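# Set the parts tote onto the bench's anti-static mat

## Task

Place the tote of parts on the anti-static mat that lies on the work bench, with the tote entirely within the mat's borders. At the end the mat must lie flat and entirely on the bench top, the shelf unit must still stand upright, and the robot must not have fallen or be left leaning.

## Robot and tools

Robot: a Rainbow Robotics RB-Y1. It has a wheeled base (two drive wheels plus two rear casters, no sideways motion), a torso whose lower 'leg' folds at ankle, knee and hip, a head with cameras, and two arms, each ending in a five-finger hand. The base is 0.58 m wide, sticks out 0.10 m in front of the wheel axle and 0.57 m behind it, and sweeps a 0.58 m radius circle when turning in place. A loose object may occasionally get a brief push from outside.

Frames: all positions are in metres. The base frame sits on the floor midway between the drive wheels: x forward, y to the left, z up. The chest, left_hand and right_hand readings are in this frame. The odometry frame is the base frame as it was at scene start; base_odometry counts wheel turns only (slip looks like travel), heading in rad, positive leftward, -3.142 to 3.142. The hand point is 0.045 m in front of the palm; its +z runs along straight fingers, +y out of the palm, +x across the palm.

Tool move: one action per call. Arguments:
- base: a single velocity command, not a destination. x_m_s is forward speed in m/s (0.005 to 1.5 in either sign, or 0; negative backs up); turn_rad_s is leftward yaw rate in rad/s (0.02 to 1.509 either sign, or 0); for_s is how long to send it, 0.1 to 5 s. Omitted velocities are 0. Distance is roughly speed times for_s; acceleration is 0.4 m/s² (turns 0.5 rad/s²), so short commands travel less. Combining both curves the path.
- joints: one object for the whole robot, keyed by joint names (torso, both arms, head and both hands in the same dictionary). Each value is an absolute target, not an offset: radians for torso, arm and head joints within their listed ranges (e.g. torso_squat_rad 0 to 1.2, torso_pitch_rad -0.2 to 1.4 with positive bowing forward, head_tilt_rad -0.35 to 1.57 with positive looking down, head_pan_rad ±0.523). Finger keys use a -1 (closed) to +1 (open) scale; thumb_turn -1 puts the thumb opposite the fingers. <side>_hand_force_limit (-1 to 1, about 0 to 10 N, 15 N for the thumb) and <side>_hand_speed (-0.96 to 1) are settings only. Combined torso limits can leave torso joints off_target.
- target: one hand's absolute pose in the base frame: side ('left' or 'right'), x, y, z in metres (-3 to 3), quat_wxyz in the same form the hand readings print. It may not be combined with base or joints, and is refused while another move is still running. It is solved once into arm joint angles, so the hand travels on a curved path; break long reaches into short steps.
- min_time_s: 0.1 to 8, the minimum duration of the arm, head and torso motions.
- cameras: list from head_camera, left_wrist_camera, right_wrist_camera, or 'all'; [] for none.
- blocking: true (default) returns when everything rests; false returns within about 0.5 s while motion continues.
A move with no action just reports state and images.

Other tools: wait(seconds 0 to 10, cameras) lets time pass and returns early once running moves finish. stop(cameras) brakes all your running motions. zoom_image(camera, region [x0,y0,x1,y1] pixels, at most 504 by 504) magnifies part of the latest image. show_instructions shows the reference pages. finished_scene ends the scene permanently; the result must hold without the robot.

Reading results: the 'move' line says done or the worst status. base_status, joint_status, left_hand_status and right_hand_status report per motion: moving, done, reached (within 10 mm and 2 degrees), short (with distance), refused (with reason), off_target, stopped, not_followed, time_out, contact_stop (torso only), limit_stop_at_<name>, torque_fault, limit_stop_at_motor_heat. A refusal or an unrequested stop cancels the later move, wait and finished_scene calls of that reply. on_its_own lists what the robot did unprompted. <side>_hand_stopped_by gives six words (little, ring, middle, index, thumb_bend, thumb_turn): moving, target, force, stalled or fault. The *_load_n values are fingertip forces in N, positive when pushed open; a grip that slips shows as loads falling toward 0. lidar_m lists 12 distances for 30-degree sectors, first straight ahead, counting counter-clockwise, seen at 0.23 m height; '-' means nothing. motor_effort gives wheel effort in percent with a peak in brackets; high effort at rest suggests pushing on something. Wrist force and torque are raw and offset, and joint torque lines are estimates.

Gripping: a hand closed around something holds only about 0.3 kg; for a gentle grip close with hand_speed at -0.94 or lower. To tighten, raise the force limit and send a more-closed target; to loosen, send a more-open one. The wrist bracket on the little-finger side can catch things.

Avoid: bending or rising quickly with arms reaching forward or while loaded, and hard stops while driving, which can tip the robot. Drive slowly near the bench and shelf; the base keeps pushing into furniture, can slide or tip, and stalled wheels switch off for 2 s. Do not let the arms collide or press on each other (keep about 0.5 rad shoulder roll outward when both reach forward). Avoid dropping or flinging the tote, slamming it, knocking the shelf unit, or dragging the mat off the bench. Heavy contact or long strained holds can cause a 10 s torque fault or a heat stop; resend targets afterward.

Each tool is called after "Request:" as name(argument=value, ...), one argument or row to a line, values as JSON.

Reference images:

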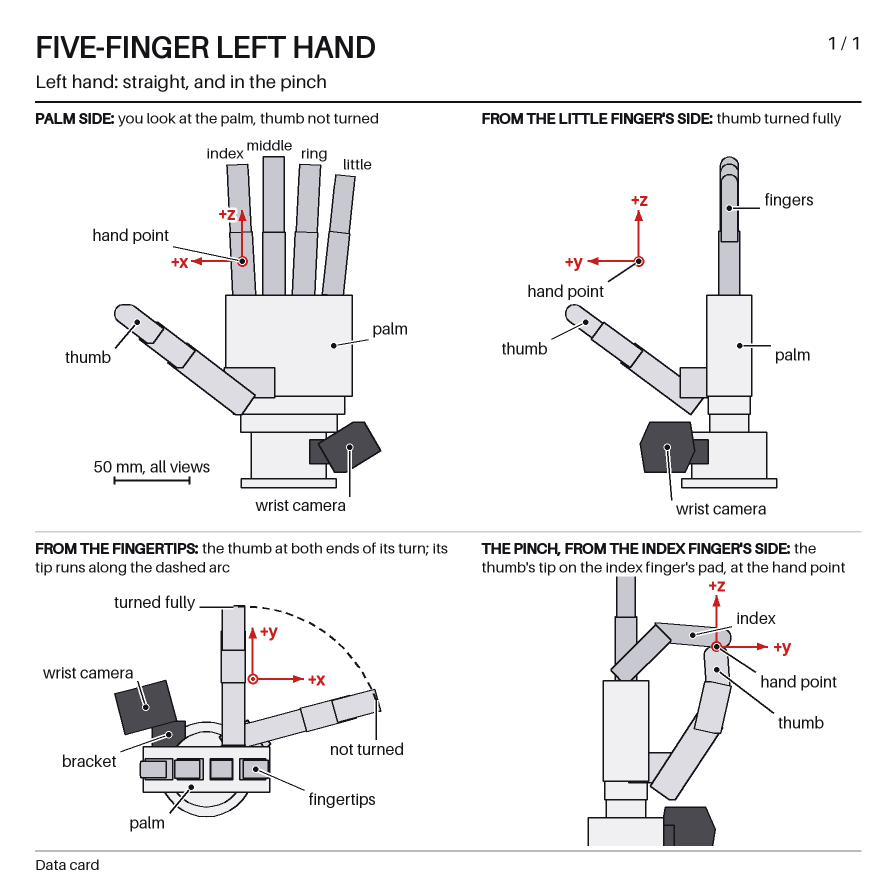

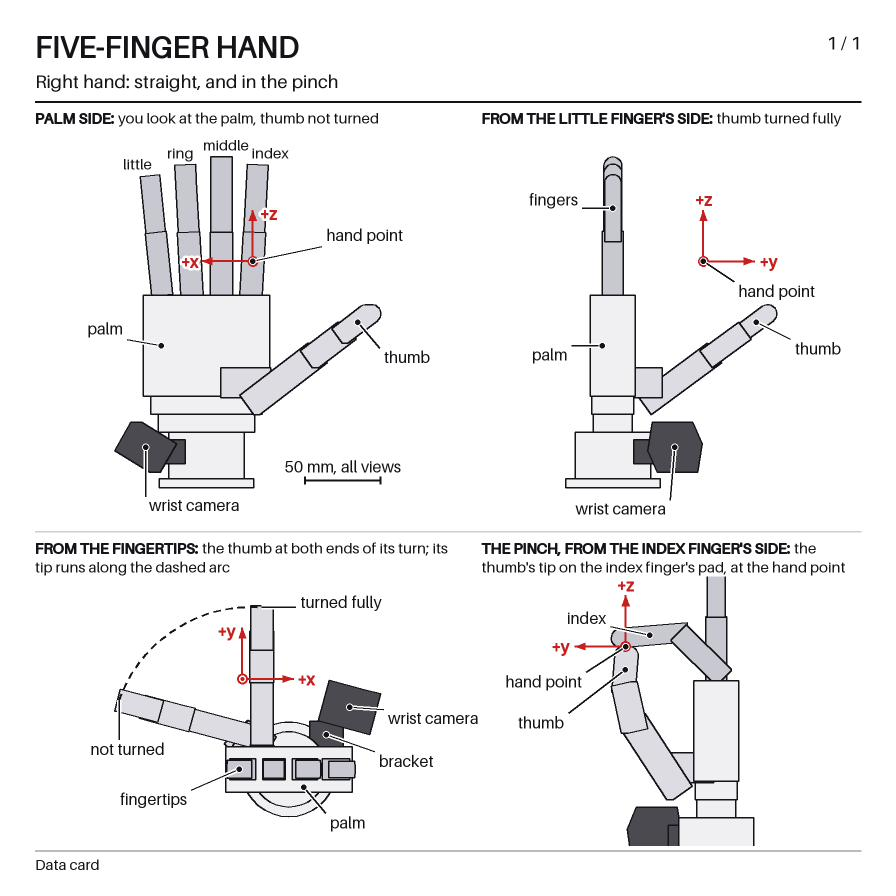

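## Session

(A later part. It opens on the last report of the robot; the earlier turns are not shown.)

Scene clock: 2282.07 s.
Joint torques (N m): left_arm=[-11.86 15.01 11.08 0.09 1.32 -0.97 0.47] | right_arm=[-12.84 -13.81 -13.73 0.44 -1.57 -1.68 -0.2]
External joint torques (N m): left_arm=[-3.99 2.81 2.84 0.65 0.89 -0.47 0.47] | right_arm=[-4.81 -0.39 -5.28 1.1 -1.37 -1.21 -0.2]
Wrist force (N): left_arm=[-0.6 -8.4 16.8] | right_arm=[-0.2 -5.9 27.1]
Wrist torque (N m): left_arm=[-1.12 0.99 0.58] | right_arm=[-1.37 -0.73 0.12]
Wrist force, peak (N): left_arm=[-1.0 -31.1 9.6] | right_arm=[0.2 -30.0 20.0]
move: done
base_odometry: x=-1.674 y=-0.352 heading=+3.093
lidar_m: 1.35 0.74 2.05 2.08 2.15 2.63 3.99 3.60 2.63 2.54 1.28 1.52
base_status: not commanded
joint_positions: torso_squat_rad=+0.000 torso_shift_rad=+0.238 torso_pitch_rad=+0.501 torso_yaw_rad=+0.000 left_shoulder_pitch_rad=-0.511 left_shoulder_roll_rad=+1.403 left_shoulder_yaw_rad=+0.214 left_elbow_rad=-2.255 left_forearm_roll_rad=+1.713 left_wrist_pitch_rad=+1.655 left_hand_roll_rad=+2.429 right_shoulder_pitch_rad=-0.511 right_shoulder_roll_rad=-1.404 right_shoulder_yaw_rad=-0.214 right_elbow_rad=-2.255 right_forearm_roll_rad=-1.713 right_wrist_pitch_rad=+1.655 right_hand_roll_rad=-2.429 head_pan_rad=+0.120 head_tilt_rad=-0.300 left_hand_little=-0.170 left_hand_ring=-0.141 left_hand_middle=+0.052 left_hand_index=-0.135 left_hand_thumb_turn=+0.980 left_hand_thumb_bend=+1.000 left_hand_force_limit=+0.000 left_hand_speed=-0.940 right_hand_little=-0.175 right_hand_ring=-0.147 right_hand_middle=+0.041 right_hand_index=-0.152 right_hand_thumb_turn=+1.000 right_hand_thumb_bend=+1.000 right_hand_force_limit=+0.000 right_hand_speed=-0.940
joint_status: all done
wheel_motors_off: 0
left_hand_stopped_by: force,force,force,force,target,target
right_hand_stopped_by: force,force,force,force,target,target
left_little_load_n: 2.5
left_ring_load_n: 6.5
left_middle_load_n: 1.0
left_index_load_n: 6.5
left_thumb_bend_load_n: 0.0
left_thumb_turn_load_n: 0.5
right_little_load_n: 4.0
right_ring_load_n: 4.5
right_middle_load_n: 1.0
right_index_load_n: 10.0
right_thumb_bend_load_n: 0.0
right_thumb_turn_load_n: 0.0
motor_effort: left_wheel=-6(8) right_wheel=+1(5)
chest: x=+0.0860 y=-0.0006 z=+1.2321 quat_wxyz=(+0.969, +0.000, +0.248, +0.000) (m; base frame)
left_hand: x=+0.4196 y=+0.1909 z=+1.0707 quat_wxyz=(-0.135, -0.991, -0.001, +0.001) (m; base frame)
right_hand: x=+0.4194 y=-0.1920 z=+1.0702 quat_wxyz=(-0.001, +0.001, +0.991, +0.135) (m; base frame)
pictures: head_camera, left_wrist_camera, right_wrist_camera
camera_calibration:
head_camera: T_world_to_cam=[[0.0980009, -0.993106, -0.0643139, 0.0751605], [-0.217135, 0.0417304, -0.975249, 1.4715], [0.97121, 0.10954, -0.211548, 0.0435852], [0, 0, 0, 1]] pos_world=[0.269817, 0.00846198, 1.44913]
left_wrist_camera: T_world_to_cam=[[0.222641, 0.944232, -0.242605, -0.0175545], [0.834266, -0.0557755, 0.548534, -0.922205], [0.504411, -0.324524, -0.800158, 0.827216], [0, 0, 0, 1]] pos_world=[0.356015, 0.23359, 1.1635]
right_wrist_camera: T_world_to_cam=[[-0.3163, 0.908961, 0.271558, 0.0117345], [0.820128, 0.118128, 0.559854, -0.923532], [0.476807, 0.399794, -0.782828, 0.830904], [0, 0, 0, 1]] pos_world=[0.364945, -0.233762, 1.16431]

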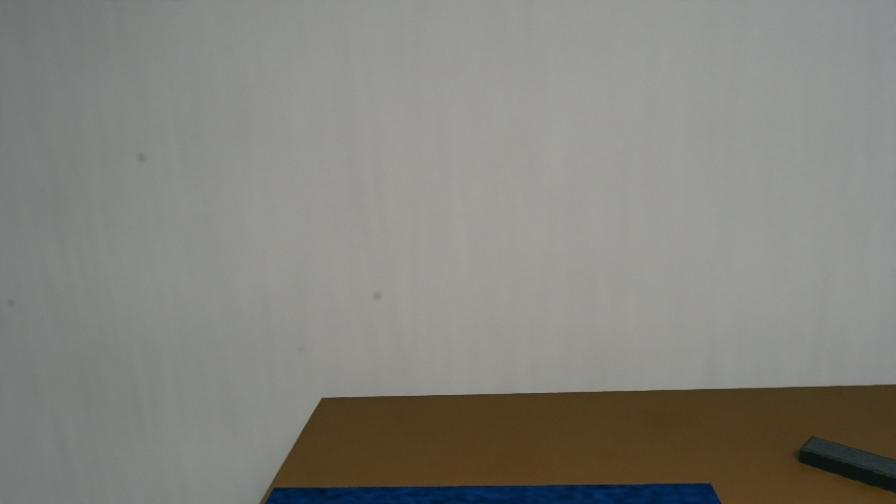

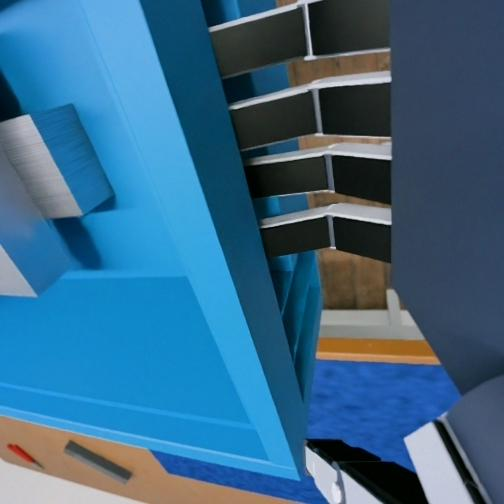

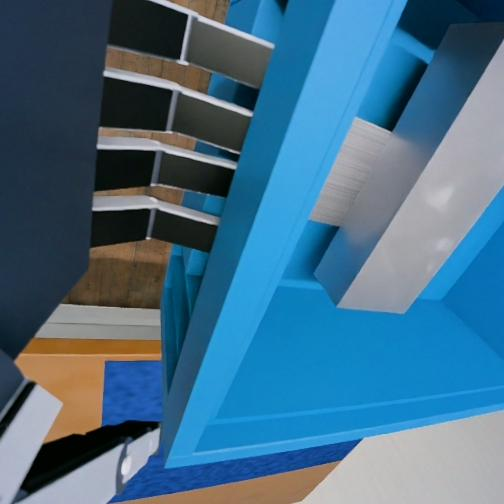

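Request:
move(
  joints={"head_tilt_rad":0.55,"head_pan_rad":0.0},
  cameras=["head_camera"],
)

Scene clock: 2287.47 s.
Joint torques (N m): left_arm=[-12.06 15.38 10.51 -0.09 1.68 -1.12 0.24] | right_arm=[-12.28 -14.15 -13.71 0.58 -1.55 -1.58 -0.13]
External joint torques (N m): left_arm=[-4.2 3.18 2.26 0.48 1.24 -0.61 0.24] | right_arm=[-4.25 -0.73 -5.26 1.24 -1.35 -1.11 -0.13]
Wrist force (N): left_arm=[-0.9 -8.2 16.4] | right_arm=[-0.5 -5.8 26.5]
Wrist torque (N m): left_arm=[-1.06 1.04 0.55] | right_arm=[-1.36 -0.69 0.14]
Wrist force, peak (N): left_arm=[-0.6 -8.8 16.9] | right_arm=[-0.4 -5.5 27.4]
move: done
base_odometry: x=-1.674 y=-0.352 heading=+3.093
lidar_m: 1.35 0.74 2.04 2.08 2.16 2.63 3.99 3.61 2.64 2.53 1.28 1.52
base_status: not commanded
joint_positions: torso_squat_rad=+0.000 torso_shift_rad=+0.238 torso_pitch_rad=+0.501 torso_yaw_rad=+0.000 left_shoulder_pitch_rad=-0.511 left_shoulder_roll_rad=+1.403 left_shoulder_yaw_rad=+0.214 left_elbow_rad=-2.255 left_forearm_roll_rad=+1.713 left_wrist_pitch_rad=+1.655 left_hand_roll_rad=+2.429 right_shoulder_pitch_rad=-0.511 right_shoulder_roll_rad=-1.404 right_shoulder_yaw_rad=-0.214 right_elbow_rad=-2.255 right_forearm_roll_rad=-1.713 right_wrist_pitch_rad=+1.655 right_hand_roll_rad=-2.429 head_pan_rad=+0.000 head_tilt_rad=+0.550 left_hand_little=-0.170 left_hand_ring=-0.141 left_hand_middle=+0.052 left_hand_index=-0.135 left_hand_thumb_turn=+0.980 left_hand_thumb_bend=+1.000 left_hand_force_limit=+0.000 left_hand_speed=-0.940 right_hand_little=-0.175 right_hand_ring=-0.147 right_hand_middle=+0.041 right_hand_index=-0.152 right_hand_thumb_turn=+1.000 right_hand_thumb_bend=+1.000 right_hand_force_limit=+0.000 right_hand_speed=-0.940
joint_status: all done
wheel_motors_off: 0
left_hand_stopped_by: force,force,force,force,target,target
right_hand_stopped_by: force,force,force,force,target,target
left_little_load_n: 3.0
left_ring_load_n: 6.5
left_middle_load_n: 0.5
left_index_load_n: 6.5
left_thumb_bend_load_n: 0.0
left_thumb_turn_load_n: 0.0
right_little_load_n: 4.0
right_ring_load_n: 4.5
right_middle_load_n: 1.0
right_index_load_n: 10.0
right_thumb_bend_load_n: 0.0
right_thumb_turn_load_n: 0.0
motor_effort: left_wheel=-5(8) right_wheel=+1(3)
chest: x=+0.0860 y=-0.0006 z=+1.2321 quat_wxyz=(+0.969, +0.000, +0.248, +0.000) (m; base frame)
left_hand: x=+0.4196 y=+0.1909 z=+1.0707 quat_wxyz=(-0.135, -0.991, -0.001, +0.001) (m; base frame)
right_hand: x=+0.4194 y=-0.1920 z=+1.0702 quat_wxyz=(-0.001, +0.001, +0.991, +0.135) (m; base frame)
pictures: head_camera
camera_calibration:
head_camera: T_world_to_cam=[[-0.00916615, -0.999958, 0.000271229, 0.00642338], [-0.875366, 0.00789295, -0.483396, 0.916957], [0.483374, -0.00466831, -0.875402, 1.06905], [0, 0, 0, 1]] pos_world=[0.285979, 0.00417629, 1.3791]

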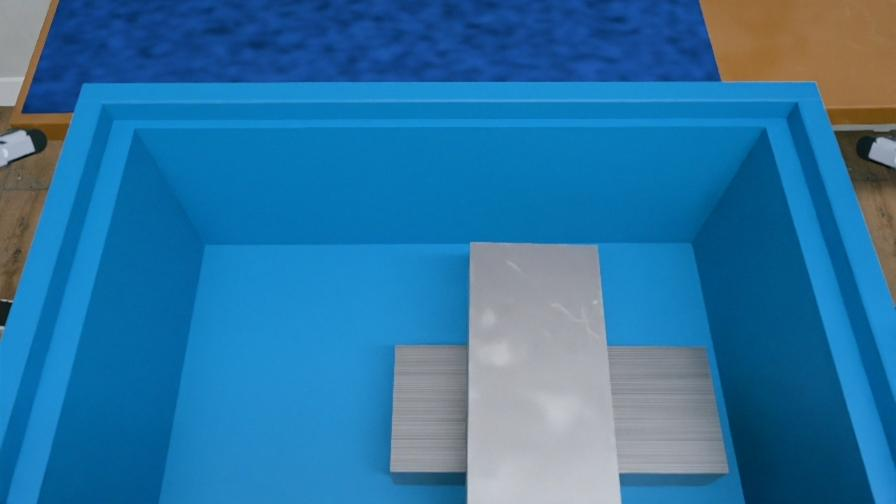

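Request:
move(
  base={"turn_rad_s":0.2,"for_s":0.65},
  joints={"head_tilt_rad":0.35,"head_pan_rad":-0.45},
  cameras=["head_camera"],
)

Request:
move(
  base={"x_m_s":0.1,"for_s":1.5},
  cameras=["head_camera"],
)

Scene clock: 2316.87 s.
Joint torques (N m): left_arm=[-11.82 14.75 11.31 0.02 1.33 -1.13 0.27] | right_arm=[-12.2 -13.6 -13.54 0.25 -1.46 -1.58 -0.12]
External joint torques (N m): left_arm=[-3.96 2.56 3.06 0.59 0.89 -0.62 0.27] | right_arm=[-4.17 -0.17 -5.09 0.91 -1.26 -1.11 -0.12]
Wrist force (N): left_arm=[-0.8 -8.5 16.4] | right_arm=[-0.5 -5.0 26.9]
Wrist torque (N m): left_arm=[-1.11 0.98 0.55] | right_arm=[-1.25 -0.71 0.14]
Wrist force, peak (N): left_arm=[-0.9 -8.7 16.9] | right_arm=[-0.5 -6.0 27.4]
move: done
base_odometry: x=-1.674 y=-0.352 heading=-3.057
lidar_m: 0.79 0.74 2.11 2.09 2.25 3.51 3.99 3.23 2.56 2.53 1.29 1.48
base_status: done (sent for 0.67 of 0.67 s)
joint_positions: torso_squat_rad=+0.000 torso_shift_rad=+0.238 torso_pitch_rad=+0.501 torso_yaw_rad=+0.000 left_shoulder_pitch_rad=-0.511 left_shoulder_roll_rad=+1.404 left_shoulder_yaw_rad=+0.214 left_elbow_rad=-2.255 left_forearm_roll_rad=+1.713 left_wrist_pitch_rad=+1.655 left_hand_roll_rad=+2.429 right_shoulder_pitch_rad=-0.511 right_shoulder_roll_rad=-1.404 right_shoulder_yaw_rad=-0.214 right_elbow_rad=-2.255 right_forearm_roll_rad=-1.713 right_wrist_pitch_rad=+1.655 right_hand_roll_rad=-2.429 head_pan_rad=-0.450 head_tilt_rad=+0.350 left_hand_little=-0.170 left_hand_ring=-0.141 left_hand_middle=+0.052 left_hand_index=-0.135 left_hand_thumb_turn=+0.980 left_hand_thumb_bend=+1.000 left_hand_force_limit=+0.000 left_hand_speed=-0.940 right_hand_little=-0.175 right_hand_ring=-0.147 right_hand_middle=+0.041 right_hand_index=-0.152 right_hand_thumb_turn=+1.000 right_hand_thumb_bend=+1.000 right_hand_force_limit=+0.000 right_hand_speed=-0.940
joint_status: all done
wheel_motors_off: 0
left_hand_stopped_by: force,force,force,force,target,target
right_hand_stopped_by: force,force,force,force,target,target
left_little_load_n: 3.0
left_ring_load_n: 6.0
left_middle_load_n: 1.0
left_index_load_n: 6.5
left_thumb_bend_load_n: 0.0
left_thumb_turn_load_n: 0.0
right_little_load_n: 4.0
right_ring_load_n: 5.0
right_middle_load_n: 1.0
right_index_load_n: 10.0
right_thumb_bend_load_n: 0.0
right_thumb_turn_load_n: 0.0
motor_effort: left_wheel=-2(25) right_wheel=+4(23)
chest: x=+0.0860 y=-0.0006 z=+1.2321 quat_wxyz=(+0.969, +0.000, +0.248, +0.000) (m; base frame)
left_hand: x=+0.4197 y=+0.1909 z=+1.0707 quat_wxyz=(-0.135, -0.991, -0.001, +0.001) (m; base frame)
right_hand: x=+0.4194 y=-0.1920 z=+1.0702 quat_wxyz=(-0.001, +0.001, +0.991, +0.135) (m; base frame)
pictures: head_camera
camera_calibration:
head_camera: T_world_to_cam=[[-0.389977, -0.897233, 0.207101, -0.205746], [-0.72792, 0.162637, -0.666095, 1.14256], [0.56396, -0.410514, -0.716538, 0.830629], [0, 0, 0, 1]] pos_world=[0.283014, -0.0294393, 1.39884]

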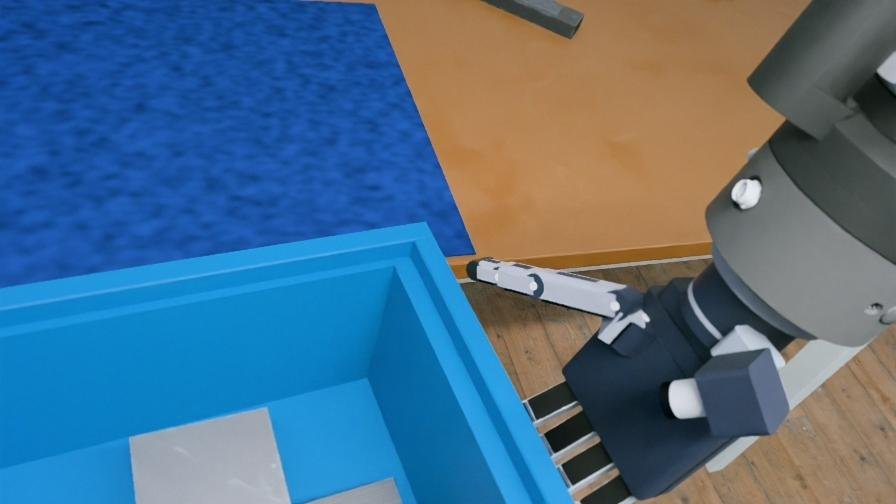

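Scene clock: 2318.97 s.
Joint torques (N m): left_arm=[-11.05 14.31 10.67 -0.43 1.26 -1.15 0.19] | right_arm=[-11.62 -13.5 -13.45 -0.2 -1.35 -1.59 -0.09]
External joint torques (N m): left_arm=[-3.19 2.12 2.43 0.13 0.82 -0.64 0.19] | right_arm=[-3.59 -0.07 -5 0.46 -1.16 -1.12 -0.09]
Wrist force (N): left_arm=[-0.6 -8.4 16.8] | right_arm=[0.3 -5.5 26.9]
Wrist torque (N m): left_arm=[-1.12 0.98 0.56] | right_arm=[-1.33 -0.82 0.19]
Wrist force, peak (N): left_arm=[-0.4 -8.4 17.3] | right_arm=[-2.0 -6.1 27.4]
move: done
base_odometry: x=-1.824 y=-0.365 heading=-3.057
lidar_m: 1.20 0.60 2.09 2.06 2.23 3.38 4.13 3.25 2.58 2.55 1.23 1.32
base_status: done (sent for 1.5 of 1.5 s)
joint_positions: torso_squat_rad=+0.000 torso_shift_rad=+0.239 torso_pitch_rad=+0.501 torso_yaw_rad=+0.000 left_shoulder_pitch_rad=-0.511 left_shoulder_roll_rad=+1.404 left_shoulder_yaw_rad=+0.214 left_elbow_rad=-2.255 left_forearm_roll_rad=+1.713 left_wrist_pitch_rad=+1.655 left_hand_roll_rad=+2.429 right_shoulder_pitch_rad=-0.511 right_shoulder_roll_rad=-1.404 right_shoulder_yaw_rad=-0.214 right_elbow_rad=-2.255 right_forearm_roll_rad=-1.713 right_wrist_pitch_rad=+1.655 right_hand_roll_rad=-2.429 head_pan_rad=-0.450 head_tilt_rad=+0.350 left_hand_little=-0.170 left_hand_ring=-0.141 left_hand_middle=+0.052 left_hand_index=-0.135 left_hand_thumb_turn=+0.980 left_hand_thumb_bend=+1.000 left_hand_force_limit=+0.000 left_hand_speed=-0.940 right_hand_little=-0.175 right_hand_ring=-0.147 right_hand_middle=+0.040 right_hand_index=-0.152 right_hand_thumb_turn=+1.000 right_hand_thumb_bend=+1.000 right_hand_force_limit=+0.000 right_hand_speed=-0.940
joint_status: not commanded
wheel_motors_off: 0
left_hand_stopped_by: force,force,force,force,target,target
right_hand_stopped_by: force,force,force,force,target,target
left_little_load_n: 2.5
left_ring_load_n: 6.5
left_middle_load_n: 1.0
left_index_load_n: 6.5
left_thumb_bend_load_n: 0.0
left_thumb_turn_load_n: 0.0
right_little_load_n: 4.0
right_ring_load_n: 5.0
right_middle_load_n: 1.0
right_index_load_n: 10.0
right_thumb_bend_load_n: 0.0
right_thumb_turn_load_n: 0.0
motor_effort: left_wheel=-2(18) right_wheel=-3(34)
chest: x=+0.0861 y=-0.0006 z=+1.2320 quat_wxyz=(+0.969, +0.000, +0.248, +0.000) (m; base frame)
left_hand: x=+0.4198 y=+0.1909 z=+1.0707 quat_wxyz=(-0.135, -0.991, -0.001, +0.001) (m; base frame)
right_hand: x=+0.4196 y=-0.1920 z=+1.0702 quat_wxyz=(-0.001, +0.001, +0.991, +0.135) (m; base frame)
pictures: head_camera
camera_calibration:
head_camera: T_world_to_cam=[[-0.389944, -0.897235, 0.207154, -0.20579], [-0.728022, 0.16264, -0.665982, 1.1425], [0.563851, -0.410508, -0.716627, 0.830728], [0, 0, 0, 1]] pos_world=[0.283114, -0.0294393, 1.39884]

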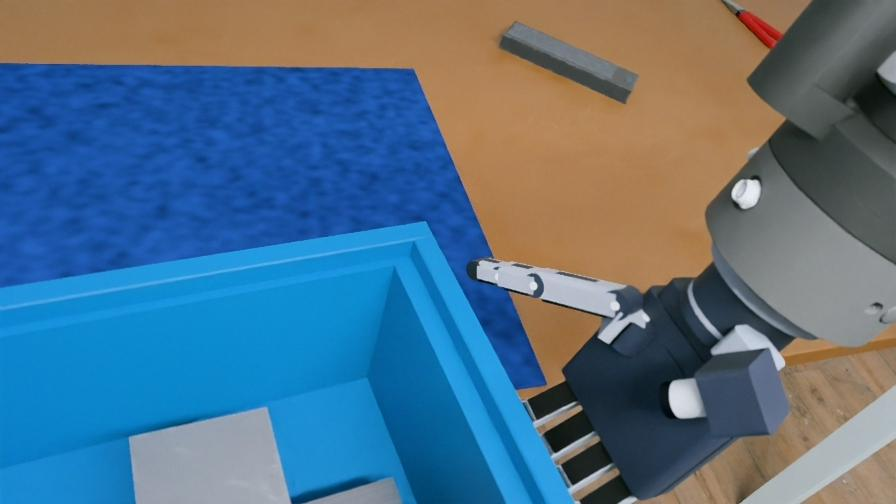

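Request:
move(
  joints={"torso_squat_rad":0,"torso_shift_rad":0.244,"torso_pitch_rad":0.48,"left_shoulder_pitch_rad":-0.585,"left_shoulder_roll_rad":1.4485,"left_shoulder_yaw_rad":0.2155,"left_elbow_rad":-2.219,"left_forearm_roll_rad":1.7925,"left_wrist_pitch_rad":1.692,"left_hand_roll_rad":2.4495,"right_shoulder_pitch_rad":-0.585,"right_shoulder_roll_rad":-1.4485,"right_shoulder_yaw_rad":-0.2155,"right_elbow_rad":-2.219,"right_forearm_roll_rad":-1.7925,"right_wrist_pitch_rad":1.692,"right_hand_roll_rad":-2.4495},
  min_time_s=3,
  cameras=["all"],
)

Scene clock: 2358.93 s.
Joint torques (N m): left_arm=[-12.36 16.49 10.97 1.63 0.68 -0.38 0.36] | right_arm=[-12.45 -15.1 -13.97 1.88 -0.99 -0.9 -0.13]
External joint torques (N m): left_arm=[-4.01 4.05 2.68 1.52 0.27 0.14 0.36] | right_arm=[-3.9 -1.42 -5.48 1.89 -0.81 -0.42 -0.13]
Wrist force (N): left_arm=[-1.0 -5.2 17.1] | right_arm=[-0.3 -2.5 27.6]
Wrist torque (N m): left_arm=[-1.16 1.02 0.50] | right_arm=[-1.41 -0.73 0.19]
Wrist force, peak (N): left_arm=[-0.2 -14.9 14.7] | right_arm=[-0.5 -12.7 25.4]
move: done
base_odometry: x=-1.824 y=-0.365 heading=-3.057
lidar_m: 1.20 0.60 2.09 2.06 2.24 3.39 4.14 3.25 2.58 2.55 1.23 1.32
base_status: not commanded
joint_positions: torso_squat_rad=+0.000 torso_shift_rad=+0.244 torso_pitch_rad=+0.481 torso_yaw_rad=+0.000 left_shoulder_pitch_rad=-0.584 left_shoulder_roll_rad=+1.448 left_shoulder_yaw_rad=+0.215 left_elbow_rad=-2.219 left_forearm_roll_rad=+1.792 left_wrist_pitch_rad=+1.692 left_hand_roll_rad=+2.449 right_shoulder_pitch_rad=-0.584 right_shoulder_roll_rad=-1.448 right_shoulder_yaw_rad=-0.214 right_elbow_rad=-2.219 right_forearm_roll_rad=-1.792 right_wrist_pitch_rad=+1.692 right_hand_roll_rad=-2.449 head_pan_rad=-0.450 head_tilt_rad=+0.350 left_hand_little=-0.170 left_hand_ring=-0.141 left_hand_middle=+0.052 left_hand_index=-0.135 left_hand_thumb_turn=+0.980 left_hand_thumb_bend=+1.000 left_hand_force_limit=+0.000 left_hand_speed=-0.940 right_hand_little=-0.175 right_hand_ring=-0.147 right_hand_middle=+0.040 right_hand_index=-0.152 right_hand_thumb_turn=+1.000 right_hand_thumb_bend=+1.000 right_hand_force_limit=+0.000 right_hand_speed=-0.940
joint_status: all done
wheel_motors_off: 0
left_hand_stopped_by: force,force,force,force,target,target
right_hand_stopped_by: force,force,force,force,target,target
left_little_load_n: 3.0
left_ring_load_n: 6.5
left_middle_load_n: 0.0
left_index_load_n: 6.5
left_thumb_bend_load_n: 0.0
left_thumb_turn_load_n: 0.5
right_little_load_n: 4.0
right_ring_load_n: 4.5
right_middle_load_n: 1.0
right_index_load_n: 10.0
right_thumb_bend_load_n: 0.0
right_thumb_turn_load_n: 0.0
motor_effort: left_wheel=-3(4) right_wheel=-2(5)
chest: x=+0.0846 y=-0.0006 z=+1.2340 quat_wxyz=(+0.971, +0.000, +0.238, +0.000) (m; base frame)
left_hand: x=+0.4233 y=+0.1916 z=+1.1022 quat_wxyz=(-0.134, -0.991, -0.002, -0.002) (m; base frame)
right_hand: x=+0.4231 y=-0.1927 z=+1.1017 quat_wxyz=(+0.001, +0.002, +0.991, +0.135) (m; base frame)
pictures: head_camera, left_wrist_camera, right_wrist_camera
camera_calibration:
head_camera: T_world_to_cam=[[-0.394014, -0.897242, 0.199275, -0.196676], [-0.714486, 0.162624, -0.680488, 1.15952], [0.578155, -0.410501, -0.705143, 0.817522], [0, 0, 0, 1]] pos_world=[0.278314, -0.0294393, 1.4047]
left_wrist_camera: T_world_to_cam=[[0.221143, 0.945089, -0.24063, -0.0131535], [0.831874, -0.0540226, 0.552328, -0.946075], [0.509, -0.322317, -0.798142, 0.846221], [0, 0, 0, 1]] pos_world=[0.359198, 0.234074, 1.19478]
right_wrist_camera: T_world_to_cam=[[-0.314976, 0.91011, 0.269239, 0.00734585], [0.817891, 0.116364, 0.563484, -0.947538], [0.481503, 0.397692, -0.781023, 0.849759], [0, 0, 0, 1]] pos_world=[0.368135, -0.234368, 1.19563]

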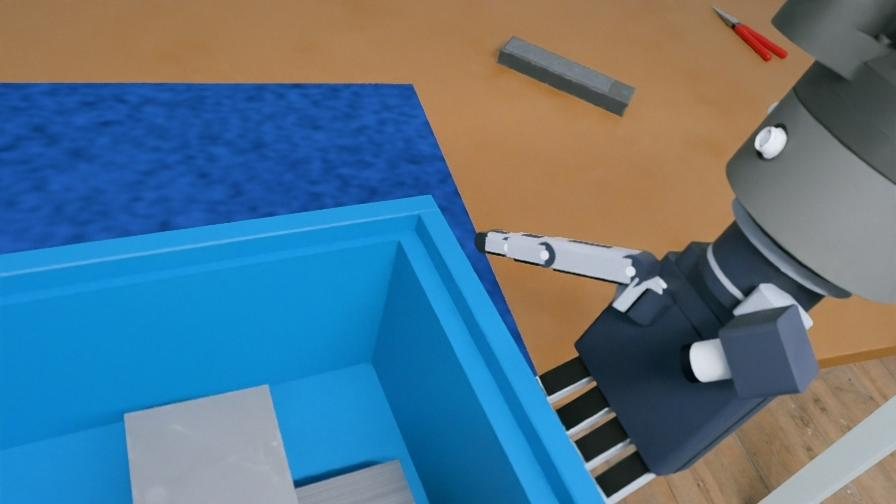

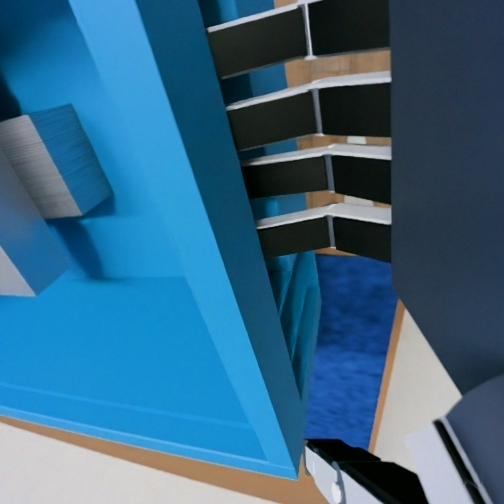

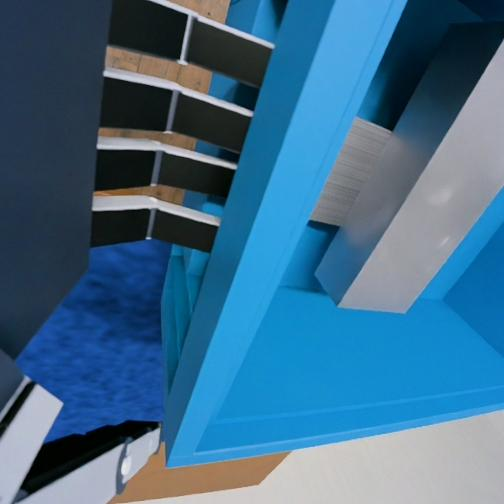

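Request:
move(
  base={"x_m_s":0.1,"for_s":3.44},
)

Request:
move(
  base={"turn_rad_s":-0.15,"for_s":0.84},
  cameras=["all"],
)

Scene clock: 2381.83 s.
Joint torques (N m): left_arm=[-11.26 15.79 10.89 1.16 0.7 -0.61 0.36] | right_arm=[-12.37 -14.9 -13.44 1.47 -0.76 -0.87 -0.08]
External joint torques (N m): left_arm=[-2.91 3.34 2.6 1.06 0.29 -0.09 0.36] | right_arm=[-3.81 -1.22 -4.95 1.48 -0.58 -0.39 -0.09]
Wrist force (N): left_arm=[-1.3 -5.4 17.3] | right_arm=[-0.1 -2.7 27.4]
Wrist torque (N m): left_arm=[-1.15 1.06 0.47] | right_arm=[-1.40 -0.73 0.23]
Wrist force, peak (N): left_arm=[0.2 -5.4 18.1] | right_arm=[0.5 -2.5 28.7]
move: done
base_odometry: x=-2.166 y=-0.394 heading=-3.058
lidar_m: 0.86 0.30 0.31 2.02 2.19 3.00 4.48 3.31 2.62 1.17 1.24 0.98
base_status: done (sent for 3.43 of 3.43 s)
joint_positions: torso_squat_rad=+0.000 torso_shift_rad=+0.245 torso_pitch_rad=+0.481 torso_yaw_rad=+0.000 left_shoulder_pitch_rad=-0.584 left_shoulder_roll_rad=+1.448 left_shoulder_yaw_rad=+0.215 left_elbow_rad=-2.219 left_forearm_roll_rad=+1.792 left_wrist_pitch_rad=+1.692 left_hand_roll_rad=+2.449 right_shoulder_pitch_rad=-0.584 right_shoulder_roll_rad=-1.448 right_shoulder_yaw_rad=-0.214 right_elbow_rad=-2.219 right_forearm_roll_rad=-1.792 right_wrist_pitch_rad=+1.692 right_hand_roll_rad=-2.449 head_pan_rad=-0.450 head_tilt_rad=+0.350 left_hand_little=-0.170 left_hand_ring=-0.141 left_hand_middle=+0.052 left_hand_index=-0.135 left_hand_thumb_turn=+0.980 left_hand_thumb_bend=+1.000 left_hand_force_limit=+0.000 left_hand_speed=-0.940 right_hand_little=-0.175 right_hand_ring=-0.147 right_hand_middle=+0.040 right_hand_index=-0.152 right_hand_thumb_turn=+1.000 right_hand_thumb_bend=+1.000 right_hand_force_limit=+0.000 right_hand_speed=-0.940
joint_status: not commanded
wheel_motors_off: 0
left_hand_stopped_by: force,force,force,force,target,target
right_hand_stopped_by: force,force,force,force,target,target
left_little_load_n: 3.0
left_ring_load_n: 6.5
left_middle_load_n: 0.0
left_index_load_n: 7.0
left_thumb_bend_load_n: 0.0
left_thumb_turn_load_n: 0.0
right_little_load_n: 4.0
right_ring_load_n: 4.5
right_middle_load_n: 0.0
right_index_load_n: 10.0
right_thumb_bend_load_n: 0.0
right_thumb_turn_load_n: 0.0
motor_effort: left_wheel=-1(20) right_wheel=-2(22)
chest: x=+0.0847 y=-0.0006 z=+1.2340 quat_wxyz=(+0.971, +0.000, +0.238, +0.000) (m; base frame)
left_hand: x=+0.4235 y=+0.1917 z=+1.1023 quat_wxyz=(-0.134, -0.991, -0.002, -0.002) (m; base frame)
right_hand: x=+0.4233 y=-0.1928 z=+1.1017 quat_wxyz=(+0.001, +0.002, +0.991, +0.135) (m; base frame)
pictures: none

Scene clock: 2383.30 s.
Joint torques (N m): left_arm=[-11.35 15.95 10.55 1.19 0.7 -0.65 0.26] | right_arm=[-11.75 -14.2 -13.62 1.39 -0.76 -0.99 0.01]
External joint torques (N m): left_arm=[-3 3.5 2.25 1.09 0.28 -0.13 0.26] | right_arm=[-3.19 -0.52 -5.13 1.39 -0.58 -0.5 0.01]
Wrist force (N): left_arm=[-0.5 -5.3 16.7] | right_arm=[-0.3 -2.7 27.7]
Wrist torque (N m): left_arm=[-1.14 0.90 0.51] | right_arm=[-1.42 -0.74 0.22]
Wrist force, peak (N): left_arm=[-0.4 -5.8 17.7] | right_arm=[-0.5 -2.0 28.3]
move: done
base_odometry: x=-2.166 y=-0.394 heading=+3.101
lidar_m: 0.97 0.32 0.30 2.02 2.10 2.87 4.48 3.70 2.70 1.15 1.39 1.00
base_status: done (sent for 0.83 of 0.83 s)
joint_positions: torso_squat_rad=+0.000 torso_shift_rad=+0.245 torso_pitch_rad=+0.481 torso_yaw_rad=+0.000 left_shoulder_pitch_rad=-0.584 left_shoulder_roll_rad=+1.448 left_shoulder_yaw_rad=+0.215 left_elbow_rad=-2.219 left_forearm_roll_rad=+1.792 left_wrist_pitch_rad=+1.692 left_hand_roll_rad=+2.449 right_shoulder_pitch_rad=-0.584 right_shoulder_roll_rad=-1.448 right_shoulder_yaw_rad=-0.214 right_elbow_rad=-2.219 right_forearm_roll_rad=-1.792 right_wrist_pitch_rad=+1.692 right_hand_roll_rad=-2.449 head_pan_rad=-0.450 head_tilt_rad=+0.350 left_hand_little=-0.170 left_hand_ring=-0.141 left_hand_middle=+0.052 left_hand_index=-0.135 left_hand_thumb_turn=+0.980 left_hand_thumb_bend=+1.000 left_hand_force_limit=+0.000 left_hand_speed=-0.940 right_hand_little=-0.175 right_hand_ring=-0.147 right_hand_middle=+0.040 right_hand_index=-0.152 right_hand_thumb_turn=+1.000 right_hand_thumb_bend=+1.000 right_hand_force_limit=+0.000 right_hand_speed=-0.940
joint_status: not commanded
wheel_motors_off: 0
left_hand_stopped_by: force,force,force,force,target,target
right_hand_stopped_by: force,force,force,force,target,target
left_little_load_n: 3.0
left_ring_load_n: 6.5
left_middle_load_n: 0.0
left_index_load_n: 6.5
left_thumb_bend_load_n: 0.0
left_thumb_turn_load_n: 0.0
right_little_load_n: 4.0
right_ring_load_n: 5.0
right_middle_load_n: 0.5
right_index_load_n: 9.5
right_thumb_bend_load_n: -0.5
right_thumb_turn_load_n: 0.0
motor_effort: left_wheel=+1(15) right_wheel=-5(22)
chest: x=+0.0847 y=-0.0006 z=+1.2340 quat_wxyz=(+0.971, +0.000, +0.238, +0.000) (m; base frame)
left_hand: x=+0.4235 y=+0.1916 z=+1.1023 quat_wxyz=(-0.134, -0.991, -0.002, -0.002) (m; base frame)
right_hand: x=+0.4233 y=-0.1928 z=+1.1017 quat_wxyz=(+0.001, +0.002, +0.991, +0.135) (m; base frame)
pictures: head_camera, left_wrist_camera, right_wrist_camera
camera_calibration:
head_camera: T_world_to_cam=[[-0.394087, -0.897214, 0.199256, -0.196569], [-0.7145, 0.162716, -0.680451, 1.15948], [0.578088, -0.410525, -0.705184, 0.817469], [0, 0, 0, 1]] pos_world=[0.278414, -0.0294395, 1.4046]
left_wrist_camera: T_world_to_cam=[[0.221094, 0.945153, -0.240425, -0.0133232], [0.831751, -0.0540204, 0.552514, -0.94634], [0.509222, -0.322131, -0.798076, 0.845935], [0, 0, 0, 1]] pos_world=[0.359297, 0.233973, 1.19478]
right_wrist_camera: T_world_to_cam=[[-0.314928, 0.910129, 0.269231, 0.00734643], [0.817796, 0.116243, 0.563646, -0.947864], [0.481695, 0.397684, -0.780908, 0.849581], [0, 0, 0, 1]] pos_world=[0.368234, -0.234369, 1.19573]

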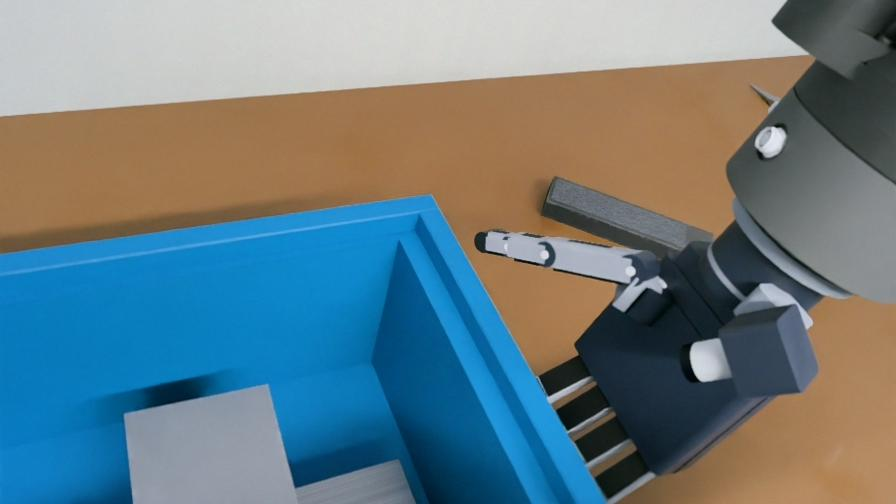

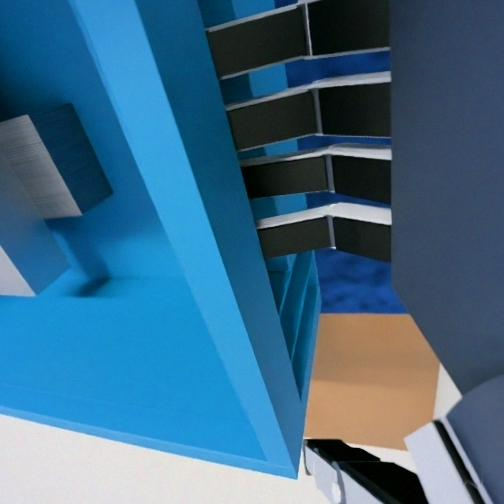

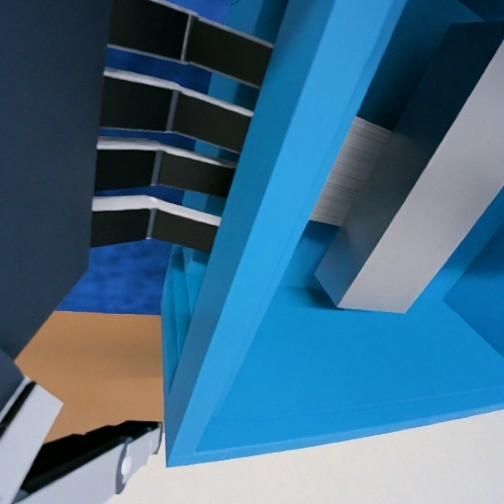

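Request:
move(
  joints={"torso_squat_rad":0.33,"torso_shift_rad":0.258},
  min_time_s=3,
  cameras=["left_wrist_camera","right_wrist_camera"],
)

Scene clock: 2418.67 s.
Joint torques (N m): left_arm=[-10.97 15.63 10.61 1.15 0.77 -0.42 0.29] | right_arm=[-12.06 -14.73 -13.51 1.39 -0.72 -0.92 -0.04]
External joint torques (N m): left_arm=[-2.62 3.18 2.31 1.04 0.36 0.1 0.29] | right_arm=[-3.5 -1.05 -5.01 1.39 -0.54 -0.44 -0.04]
Wrist force (N): left_arm=[-1.0 -5.2 17.6] | right_arm=[-0.5 -2.7 27.5]
Wrist torque (N m): left_arm=[-1.14 1.04 0.49] | right_arm=[-1.44 -0.71 0.19]
Wrist force, peak (N): left_arm=[-1.2 -5.6 17.8] | right_arm=[0.0 -2.6 28.5]
move: done
base_odometry: x=-2.166 y=-0.394 heading=+3.101
lidar_m: 0.97 0.33 0.30 2.02 2.09 2.88 4.49 3.70 2.69 1.16 1.40 1.00
base_status: not commanded
joint_positions: torso_squat_rad=+0.330 torso_shift_rad=+0.258 torso_pitch_rad=+0.481 torso_yaw_rad=+0.000 left_shoulder_pitch_rad=-0.584 left_shoulder_roll_rad=+1.448 left_shoulder_yaw_rad=+0.215 left_elbow_rad=-2.219 left_forearm_roll_rad=+1.792 left_wrist_pitch_rad=+1.692 left_hand_roll_rad=+2.449 right_shoulder_pitch_rad=-0.584 right_shoulder_roll_rad=-1.448 right_shoulder_yaw_rad=-0.214 right_elbow_rad=-2.219 right_forearm_roll_rad=-1.792 right_wrist_pitch_rad=+1.692 right_hand_roll_rad=-2.449 head_pan_rad=-0.450 head_tilt_rad=+0.350 left_hand_little=-0.170 left_hand_ring=-0.141 left_hand_middle=+0.052 left_hand_index=-0.135 left_hand_thumb_turn=+0.980 left_hand_thumb_bend=+1.000 left_hand_force_limit=+0.000 left_hand_speed=-0.940 right_hand_little=-0.175 right_hand_ring=-0.147 right_hand_middle=+0.040 right_hand_index=-0.152 right_hand_thumb_turn=+1.000 right_hand_thumb_bend=+1.000 right_hand_force_limit=+0.000 right_hand_speed=-0.940
joint_status: all done
wheel_motors_off: 0
left_hand_stopped_by: force,force,force,force,target,target
right_hand_stopped_by: force,force,force,force,target,target
left_little_load_n: 3.0
left_ring_load_n: 6.5
left_middle_load_n: 0.0
left_index_load_n: 6.5
left_thumb_bend_load_n: -0.5
left_thumb_turn_load_n: 0.0
right_little_load_n: 4.0
right_ring_load_n: 4.5
right_middle_load_n: 0.5
right_index_load_n: 10.0
right_thumb_bend_load_n: 0.0
right_thumb_turn_load_n: 0.0
motor_effort: left_wheel=+2(3) right_wheel=-6(8)
chest: x=+0.0844 y=-0.0006 z=+1.1951 quat_wxyz=(+0.971, +0.000, +0.238, +0.000) (m; base frame)
left_hand: x=+0.4232 y=+0.1916 z=+1.0635 quat_wxyz=(-0.134, -0.991, -0.002, -0.002) (m; base frame)
right_hand: x=+0.4230 y=-0.1928 z=+1.0630 quat_wxyz=(+0.002, +0.002, +0.991, +0.135) (m; base frame)
pictures: left_wrist_camera, right_wrist_camera
camera_calibration:
left_wrist_camera: T_world_to_cam=[[0.221161, 0.945154, -0.240357, -0.0228041], [0.831618, -0.0540362, 0.552713, -0.924908], [0.509411, -0.322124, -0.797958, 0.814898], [0, 0, 0, 1]] pos_world=[0.359096, 0.234073, 1.15598]
right_wrist_camera: T_world_to_cam=[[-0.315007, 0.910129, 0.269138, 0.0178349], [0.817654, 0.116262, 0.563849, -0.925927], [0.481885, 0.397678, -0.780794, 0.819223], [0, 0, 0, 1]] pos_world=[0.367934, -0.234369, 1.15693]

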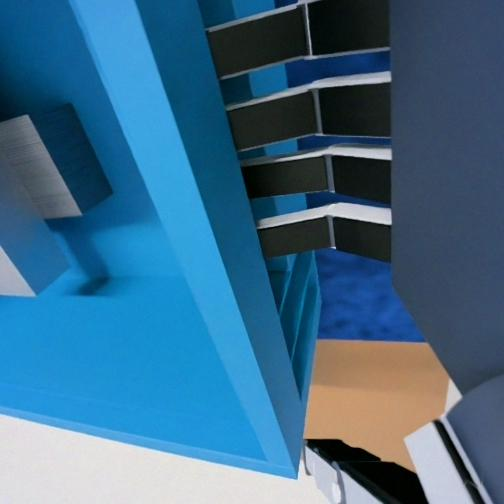

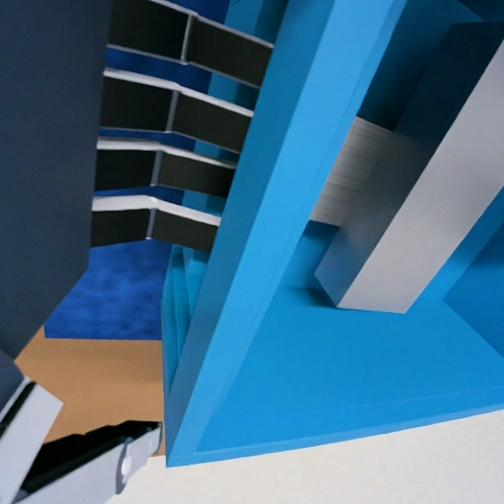

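Request:
move(
  joints={"torso_squat_rad":0.365,"torso_shift_rad":0.2615},
  min_time_s=2,
)

Request:
move(
  joints={"torso_squat_rad":0.385,"torso_shift_rad":0.2635},
  min_time_s=2,
  cameras=["left_wrist_camera","right_wrist_camera"],
)

Scene clock: 2431.10 s.
Joint torques (N m): left_arm=[-11.07 15.5 10.17 1.13 0.79 -0.57 0.31] | right_arm=[-11.88 -14.76 -13.25 1.41 -0.73 -0.92 -0.17]
External joint torques (N m): left_arm=[-2.72 3.05 1.88 1.02 0.38 -0.05 0.31] | right_arm=[-3.32 -1.08 -4.76 1.41 -0.55 -0.43 -0.17]
Wrist force (N): left_arm=[-0.9 -5.5 17.0] | right_arm=[-0.5 -2.4 27.8]
Wrist torque (N m): left_arm=[-1.16 0.99 0.50] | right_arm=[-1.39 -0.71 0.24]
Wrist force, peak (N): left_arm=[-0.7 -5.5 17.8] | right_arm=[-0.4 -2.8 28.2]
move: done
base_odometry: x=-2.166 y=-0.394 heading=+3.101
lidar_m: 0.97 0.33 0.29 2.02 2.10 2.87 4.49 3.69 2.69 1.15 1.39 1.00
base_status: not commanded
joint_positions: torso_squat_rad=+0.365 torso_shift_rad=+0.262 torso_pitch_rad=+0.481 torso_yaw_rad=+0.000 left_shoulder_pitch_rad=-0.584 left_shoulder_roll_rad=+1.448 left_shoulder_yaw_rad=+0.215 left_elbow_rad=-2.219 left_forearm_roll_rad=+1.792 left_wrist_pitch_rad=+1.692 left_hand_roll_rad=+2.449 right_shoulder_pitch_rad=-0.584 right_shoulder_roll_rad=-1.448 right_shoulder_yaw_rad=-0.214 right_elbow_rad=-2.219 right_forearm_roll_rad=-1.792 right_wrist_pitch_rad=+1.692 right_hand_roll_rad=-2.449 head_pan_rad=-0.450 head_tilt_rad=+0.350 left_hand_little=-0.170 left_hand_ring=-0.141 left_hand_middle=+0.052 left_hand_index=-0.135 left_hand_thumb_turn=+0.980 left_hand_thumb_bend=+1.000 left_hand_force_limit=+0.000 left_hand_speed=-0.940 right_hand_little=-0.175 right_hand_ring=-0.147 right_hand_middle=+0.040 right_hand_index=-0.152 right_hand_thumb_turn=+1.000 right_hand_thumb_bend=+1.000 right_hand_force_limit=+0.000 right_hand_speed=-0.940
joint_status: all done
wheel_motors_off: 0
left_hand_stopped_by: force,force,force,force,target,target
right_hand_stopped_by: force,force,force,force,target,target
left_little_load_n: 3.0
left_ring_load_n: 6.5
left_middle_load_n: 0.0
left_index_load_n: 6.5
left_thumb_bend_load_n: 0.0
left_thumb_turn_load_n: 0.0
right_little_load_n: 4.0
right_ring_load_n: 5.0
right_middle_load_n: 0.0
right_index_load_n: 10.0
right_thumb_bend_load_n: 0.0
right_thumb_turn_load_n: 0.5
motor_effort: left_wheel=+0(3) right_wheel=-7(9)
chest: x=+0.0844 y=-0.0006 z=+1.1865 quat_wxyz=(+0.971, +0.000, +0.238, +0.000) (m; base frame)
left_hand: x=+0.4233 y=+0.1916 z=+1.0549 quat_wxyz=(-0.134, -0.991, -0.002, -0.002) (m; base frame)
right_hand: x=+0.4231 y=-0.1928 z=+1.0543 quat_wxyz=(+0.002, +0.002, +0.991, +0.135) (m; base frame)
pictures: none

Scene clock: 2433.40 s.
Joint torques (N m): left_arm=[-11.69 15.62 10.87 1.27 0.78 -0.45 0.21] | right_arm=[-12.01 -14.58 -13.36 1.43 -0.82 -1.02 -0.05]
External joint torques (N m): left_arm=[-3.34 3.17 2.58 1.17 0.37 0.07 0.21] | right_arm=[-3.46 -0.9 -4.87 1.43 -0.64 -0.54 -0.05]
Wrist force (N): left_arm=[-1.0 -5.3 17.6] | right_arm=[-0.3 -2.7 27.4]
Wrist torque (N m): left_arm=[-1.18 1.06 0.51] | right_arm=[-1.40 -0.74 0.23]
Wrist force, peak (N): left_arm=[-1.0 -5.2 17.8] | right_arm=[-0.3 -3.0 28.2]
move: done
base_odometry: x=-2.166 y=-0.394 heading=+3.101
lidar_m: 0.97 0.32 0.29 2.02 2.10 2.88 4.49 3.70 2.69 1.15 1.39 1.00
base_status: not commanded
joint_positions: torso_squat_rad=+0.385 torso_shift_rad=+0.264 torso_pitch_rad=+0.481 torso_yaw_rad=+0.000 left_shoulder_pitch_rad=-0.584 left_shoulder_roll_rad=+1.448 left_shoulder_yaw_rad=+0.215 left_elbow_rad=-2.219 left_forearm_roll_rad=+1.792 left_wrist_pitch_rad=+1.692 left_hand_roll_rad=+2.449 right_shoulder_pitch_rad=-0.584 right_shoulder_roll_rad=-1.448 right_shoulder_yaw_rad=-0.214 right_elbow_rad=-2.219 right_forearm_roll_rad=-1.792 right_wrist_pitch_rad=+1.692 right_hand_roll_rad=-2.449 head_pan_rad=-0.450 head_tilt_rad=+0.350 left_hand_little=-0.170 left_hand_ring=-0.141 left_hand_middle=+0.052 left_hand_index=-0.135 left_hand_thumb_turn=+0.980 left_hand_thumb_bend=+1.000 left_hand_force_limit=+0.000 left_hand_speed=-0.940 right_hand_little=-0.175 right_hand_ring=-0.147 right_hand_middle=+0.040 right_hand_index=-0.152 right_hand_thumb_turn=+1.000 right_hand_thumb_bend=+1.000 right_hand_force_limit=+0.000 right_hand_speed=-0.940
joint_status: all done
wheel_motors_off: 0
left_hand_stopped_by: force,force,force,force,target,target
right_hand_stopped_by: force,force,force,force,target,target
left_little_load_n: 3.0
left_ring_load_n: 6.5
left_middle_load_n: 0.0
left_index_load_n: 6.5
left_thumb_bend_load_n: 0.0
left_thumb_turn_load_n: 0.0
right_little_load_n: 4.0
right_ring_load_n: 4.5
right_middle_load_n: 0.0
right_index_load_n: 10.0
right_thumb_bend_load_n: 0.0
right_thumb_turn_load_n: 0.0
motor_effort: left_wheel=-1(3) right_wheel=-7(9)
chest: x=+0.0844 y=-0.0006 z=+1.1812 quat_wxyz=(+0.971, +0.000, +0.238, +0.000) (m; base frame)
left_hand: x=+0.4232 y=+0.1916 z=+1.0496 quat_wxyz=(-0.134, -0.991, -0.002, -0.002) (m; base frame)
right_hand: x=+0.4230 y=-0.1928 z=+1.0490 quat_wxyz=(+0.002, +0.002, +0.991, +0.135) (m; base frame)
pictures: left_wrist_camera, right_wrist_camera
camera_calibration:
left_wrist_camera: T_world_to_cam=[[0.221161, 0.945154, -0.240357, -0.026123], [0.831618, -0.0540362, 0.552713, -0.917142], [0.509411, -0.322124, -0.797958, 0.803857], [0, 0, 0, 1]] pos_world=[0.358996, 0.234073, 1.14208]
right_wrist_camera: T_world_to_cam=[[-0.314992, 0.910142, 0.269113, 0.0216286], [0.817614, 0.11623, 0.563913, -0.918099], [0.481962, 0.397659, -0.780756, 0.808216], [0, 0, 0, 1]] pos_world=[0.367934, -0.234369, 1.14293]

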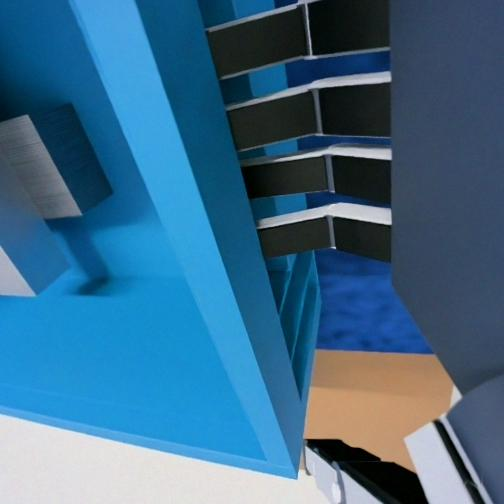

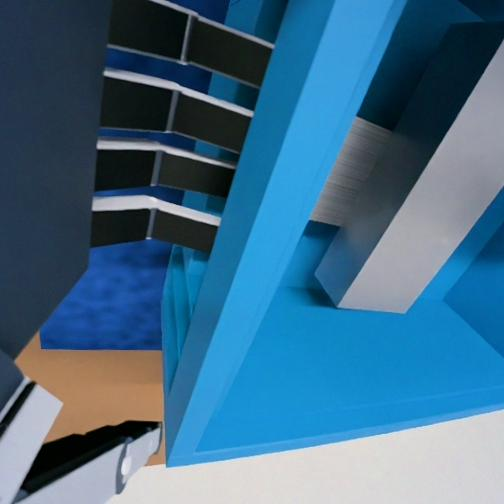

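Request:
move(
  joints={"torso_squat_rad":0.4,"torso_shift_rad":0.265},
  min_time_s=2,
)

Request:
move(
  joints={"torso_squat_rad":0.413,"torso_shift_rad":0.2665},
  min_time_s=2,
)

Scene clock: 2444.90 s.
Joint torques (N m): left_arm=[-11.54 15.53 10.72 1.18 0.68 -0.6 0.42] | right_arm=[-12 -14.71 -13.29 1.62 -0.74 -1.04 -0.12]
External joint torques (N m): left_arm=[-3.19 3.08 2.42 1.07 0.26 -0.08 0.42] | right_arm=[-3.44 -1.03 -4.8 1.63 -0.56 -0.55 -0.12]
Wrist force (N): left_arm=[-1.1 -5.5 17.1] | right_arm=[-0.1 -2.9 27.3]
Wrist torque (N m): left_arm=[-1.17 1.04 0.47] | right_arm=[-1.44 -0.77 0.24]
Wrist force, peak (N): left_arm=[-1.0 -5.5 17.8] | right_arm=[0.0 -2.3 28.1]
move: done
base_odometry: x=-2.166 y=-0.394 heading=+3.101
lidar_m: 0.96 0.32 0.29 2.03 2.10 2.87 4.49 3.69 2.70 1.16 1.39 1.01
base_status: not commanded
joint_positions: torso_squat_rad=+0.400 torso_shift_rad=+0.265 torso_pitch_rad=+0.481 torso_yaw_rad=+0.000 left_shoulder_pitch_rad=-0.584 left_shoulder_roll_rad=+1.448 left_shoulder_yaw_rad=+0.215 left_elbow_rad=-2.219 left_forearm_roll_rad=+1.792 left_wrist_pitch_rad=+1.692 left_hand_roll_rad=+2.449 right_shoulder_pitch_rad=-0.584 right_shoulder_roll_rad=-1.448 right_shoulder_yaw_rad=-0.214 right_elbow_rad=-2.219 right_forearm_roll_rad=-1.792 right_wrist_pitch_rad=+1.692 right_hand_roll_rad=-2.449 head_pan_rad=-0.450 head_tilt_rad=+0.350 left_hand_little=-0.170 left_hand_ring=-0.141 left_hand_middle=+0.052 left_hand_index=-0.135 left_hand_thumb_turn=+0.980 left_hand_thumb_bend=+1.000 left_hand_force_limit=+0.000 left_hand_speed=-0.940 right_hand_little=-0.175 right_hand_ring=-0.147 right_hand_middle=+0.040 right_hand_index=-0.152 right_hand_thumb_turn=+1.000 right_hand_thumb_bend=+1.000 right_hand_force_limit=+0.000 right_hand_speed=-0.940
joint_status: all done
wheel_motors_off: 0
left_hand_stopped_by: force,force,force,force,target,target
right_hand_stopped_by: force,force,force,force,target,target
left_little_load_n: 3.0
left_ring_load_n: 6.0
left_middle_load_n: 0.0
left_index_load_n: 6.5
left_thumb_bend_load_n: 0.0
left_thumb_turn_load_n: 0.0
right_little_load_n: 4.0
right_ring_load_n: 4.5
right_middle_load_n: 0.5
right_index_load_n: 10.0
right_thumb_bend_load_n: -0.5
right_thumb_turn_load_n: 0.0
motor_effort: left_wheel=+0(3) right_wheel=-8(9)
chest: x=+0.0842 y=-0.0006 z=+1.1770 quat_wxyz=(+0.971, +0.000, +0.238, +0.000) (m; base frame)
left_hand: x=+0.4231 y=+0.1916 z=+1.0454 quat_wxyz=(-0.134, -0.991, -0.002, -0.002) (m; base frame)
right_hand: x=+0.4229 y=-0.1928 z=+1.0449 quat_wxyz=(+0.002, +0.002, +0.991, +0.135) (m; base frame)
pictures: none

Scene clock: 2447.20 s.
Joint torques (N m): left_arm=[-11.33 15.4 10.4 1.16 1.45 -1.36 0.47] | right_arm=[-9.65 -13.88 -9.97 0.88 -0.2 -0.68 0.03]
External joint torques (N m): left_arm=[-2.98 2.95 2.11 1.05 1.04 -0.84 0.47] | right_arm=[-1.09 -0.2 -1.48 0.87 -0.02 -0.19 0.02]
Wrist force (N): left_arm=[-1.5 -10.9 14.9] | right_arm=[-0.2 -3.5 12.1]
Wrist torque (N m): left_arm=[-1.12 1.05 0.71] | right_arm=[-1.41 -0.37 0.19]
Wrist force, peak (N): left_arm=[-1.8 -11.2 15.2] | right_arm=[-0.2 -2.6 27.9]
move: done
base_odometry: x=-2.166 y=-0.394 heading=+3.101
lidar_m: 0.97 0.33 0.30 2.02 2.10 2.88 4.49 3.70 2.70 1.15 1.39 1.01
base_status: not commanded
joint_positions: torso_squat_rad=+0.413 torso_shift_rad=+0.267 torso_pitch_rad=+0.480 torso_yaw_rad=+0.000 left_shoulder_pitch_rad=-0.584 left_shoulder_roll_rad=+1.448 left_shoulder_yaw_rad=+0.215 left_elbow_rad=-2.219 left_forearm_roll_rad=+1.792 left_wrist_pitch_rad=+1.692 left_hand_roll_rad=+2.449 right_shoulder_pitch_rad=-0.585 right_shoulder_roll_rad=-1.448 right_shoulder_yaw_rad=-0.215 right_elbow_rad=-2.219 right_forearm_roll_rad=-1.793 right_wrist_pitch_rad=+1.692 right_hand_roll_rad=-2.449 head_pan_rad=-0.450 head_tilt_rad=+0.350 left_hand_little=-0.170 left_hand_ring=-0.141 left_hand_middle=+0.052 left_hand_index=-0.135 left_hand_thumb_turn=+0.980 left_hand_thumb_bend=+1.000 left_hand_force_limit=+0.000 left_hand_speed=-0.940 right_hand_little=-0.176 right_hand_ring=-0.147 right_hand_middle=+0.040 right_hand_index=-0.153 right_hand_thumb_turn=+1.000 right_hand_thumb_bend=+1.000 right_hand_force_limit=+0.000 right_hand_speed=-0.940
joint_status: all done
wheel_motors_off: 0
left_hand_stopped_by: force,force,force,force,target,target
right_hand_stopped_by: force,force,force,force,target,target
left_little_load_n: 3.5
left_ring_load_n: 6.0
left_middle_load_n: 0.0
left_index_load_n: 4.0
left_thumb_bend_load_n: -0.5
left_thumb_turn_load_n: 0.0
right_little_load_n: 0.0
right_ring_load_n: 0.0
right_middle_load_n: 0.0
right_index_load_n: 0.5
right_thumb_bend_load_n: 0.0
right_thumb_turn_load_n: 0.0
motor_effort: left_wheel=+2(3) right_wheel=-8(10)
chest: x=+0.0840 y=-0.0005 z=+1.1734 quat_wxyz=(+0.971, +0.000, +0.238, +0.000) (m; base frame)
left_hand: x=+0.4229 y=+0.1918 z=+1.0419 quat_wxyz=(-0.134, -0.991, -0.002, -0.002) (m; base frame)
right_hand: x=+0.4230 y=-0.1927 z=+1.0419 quat_wxyz=(+0.002, +0.002, +0.991, +0.135) (m; base frame)
pictures: none


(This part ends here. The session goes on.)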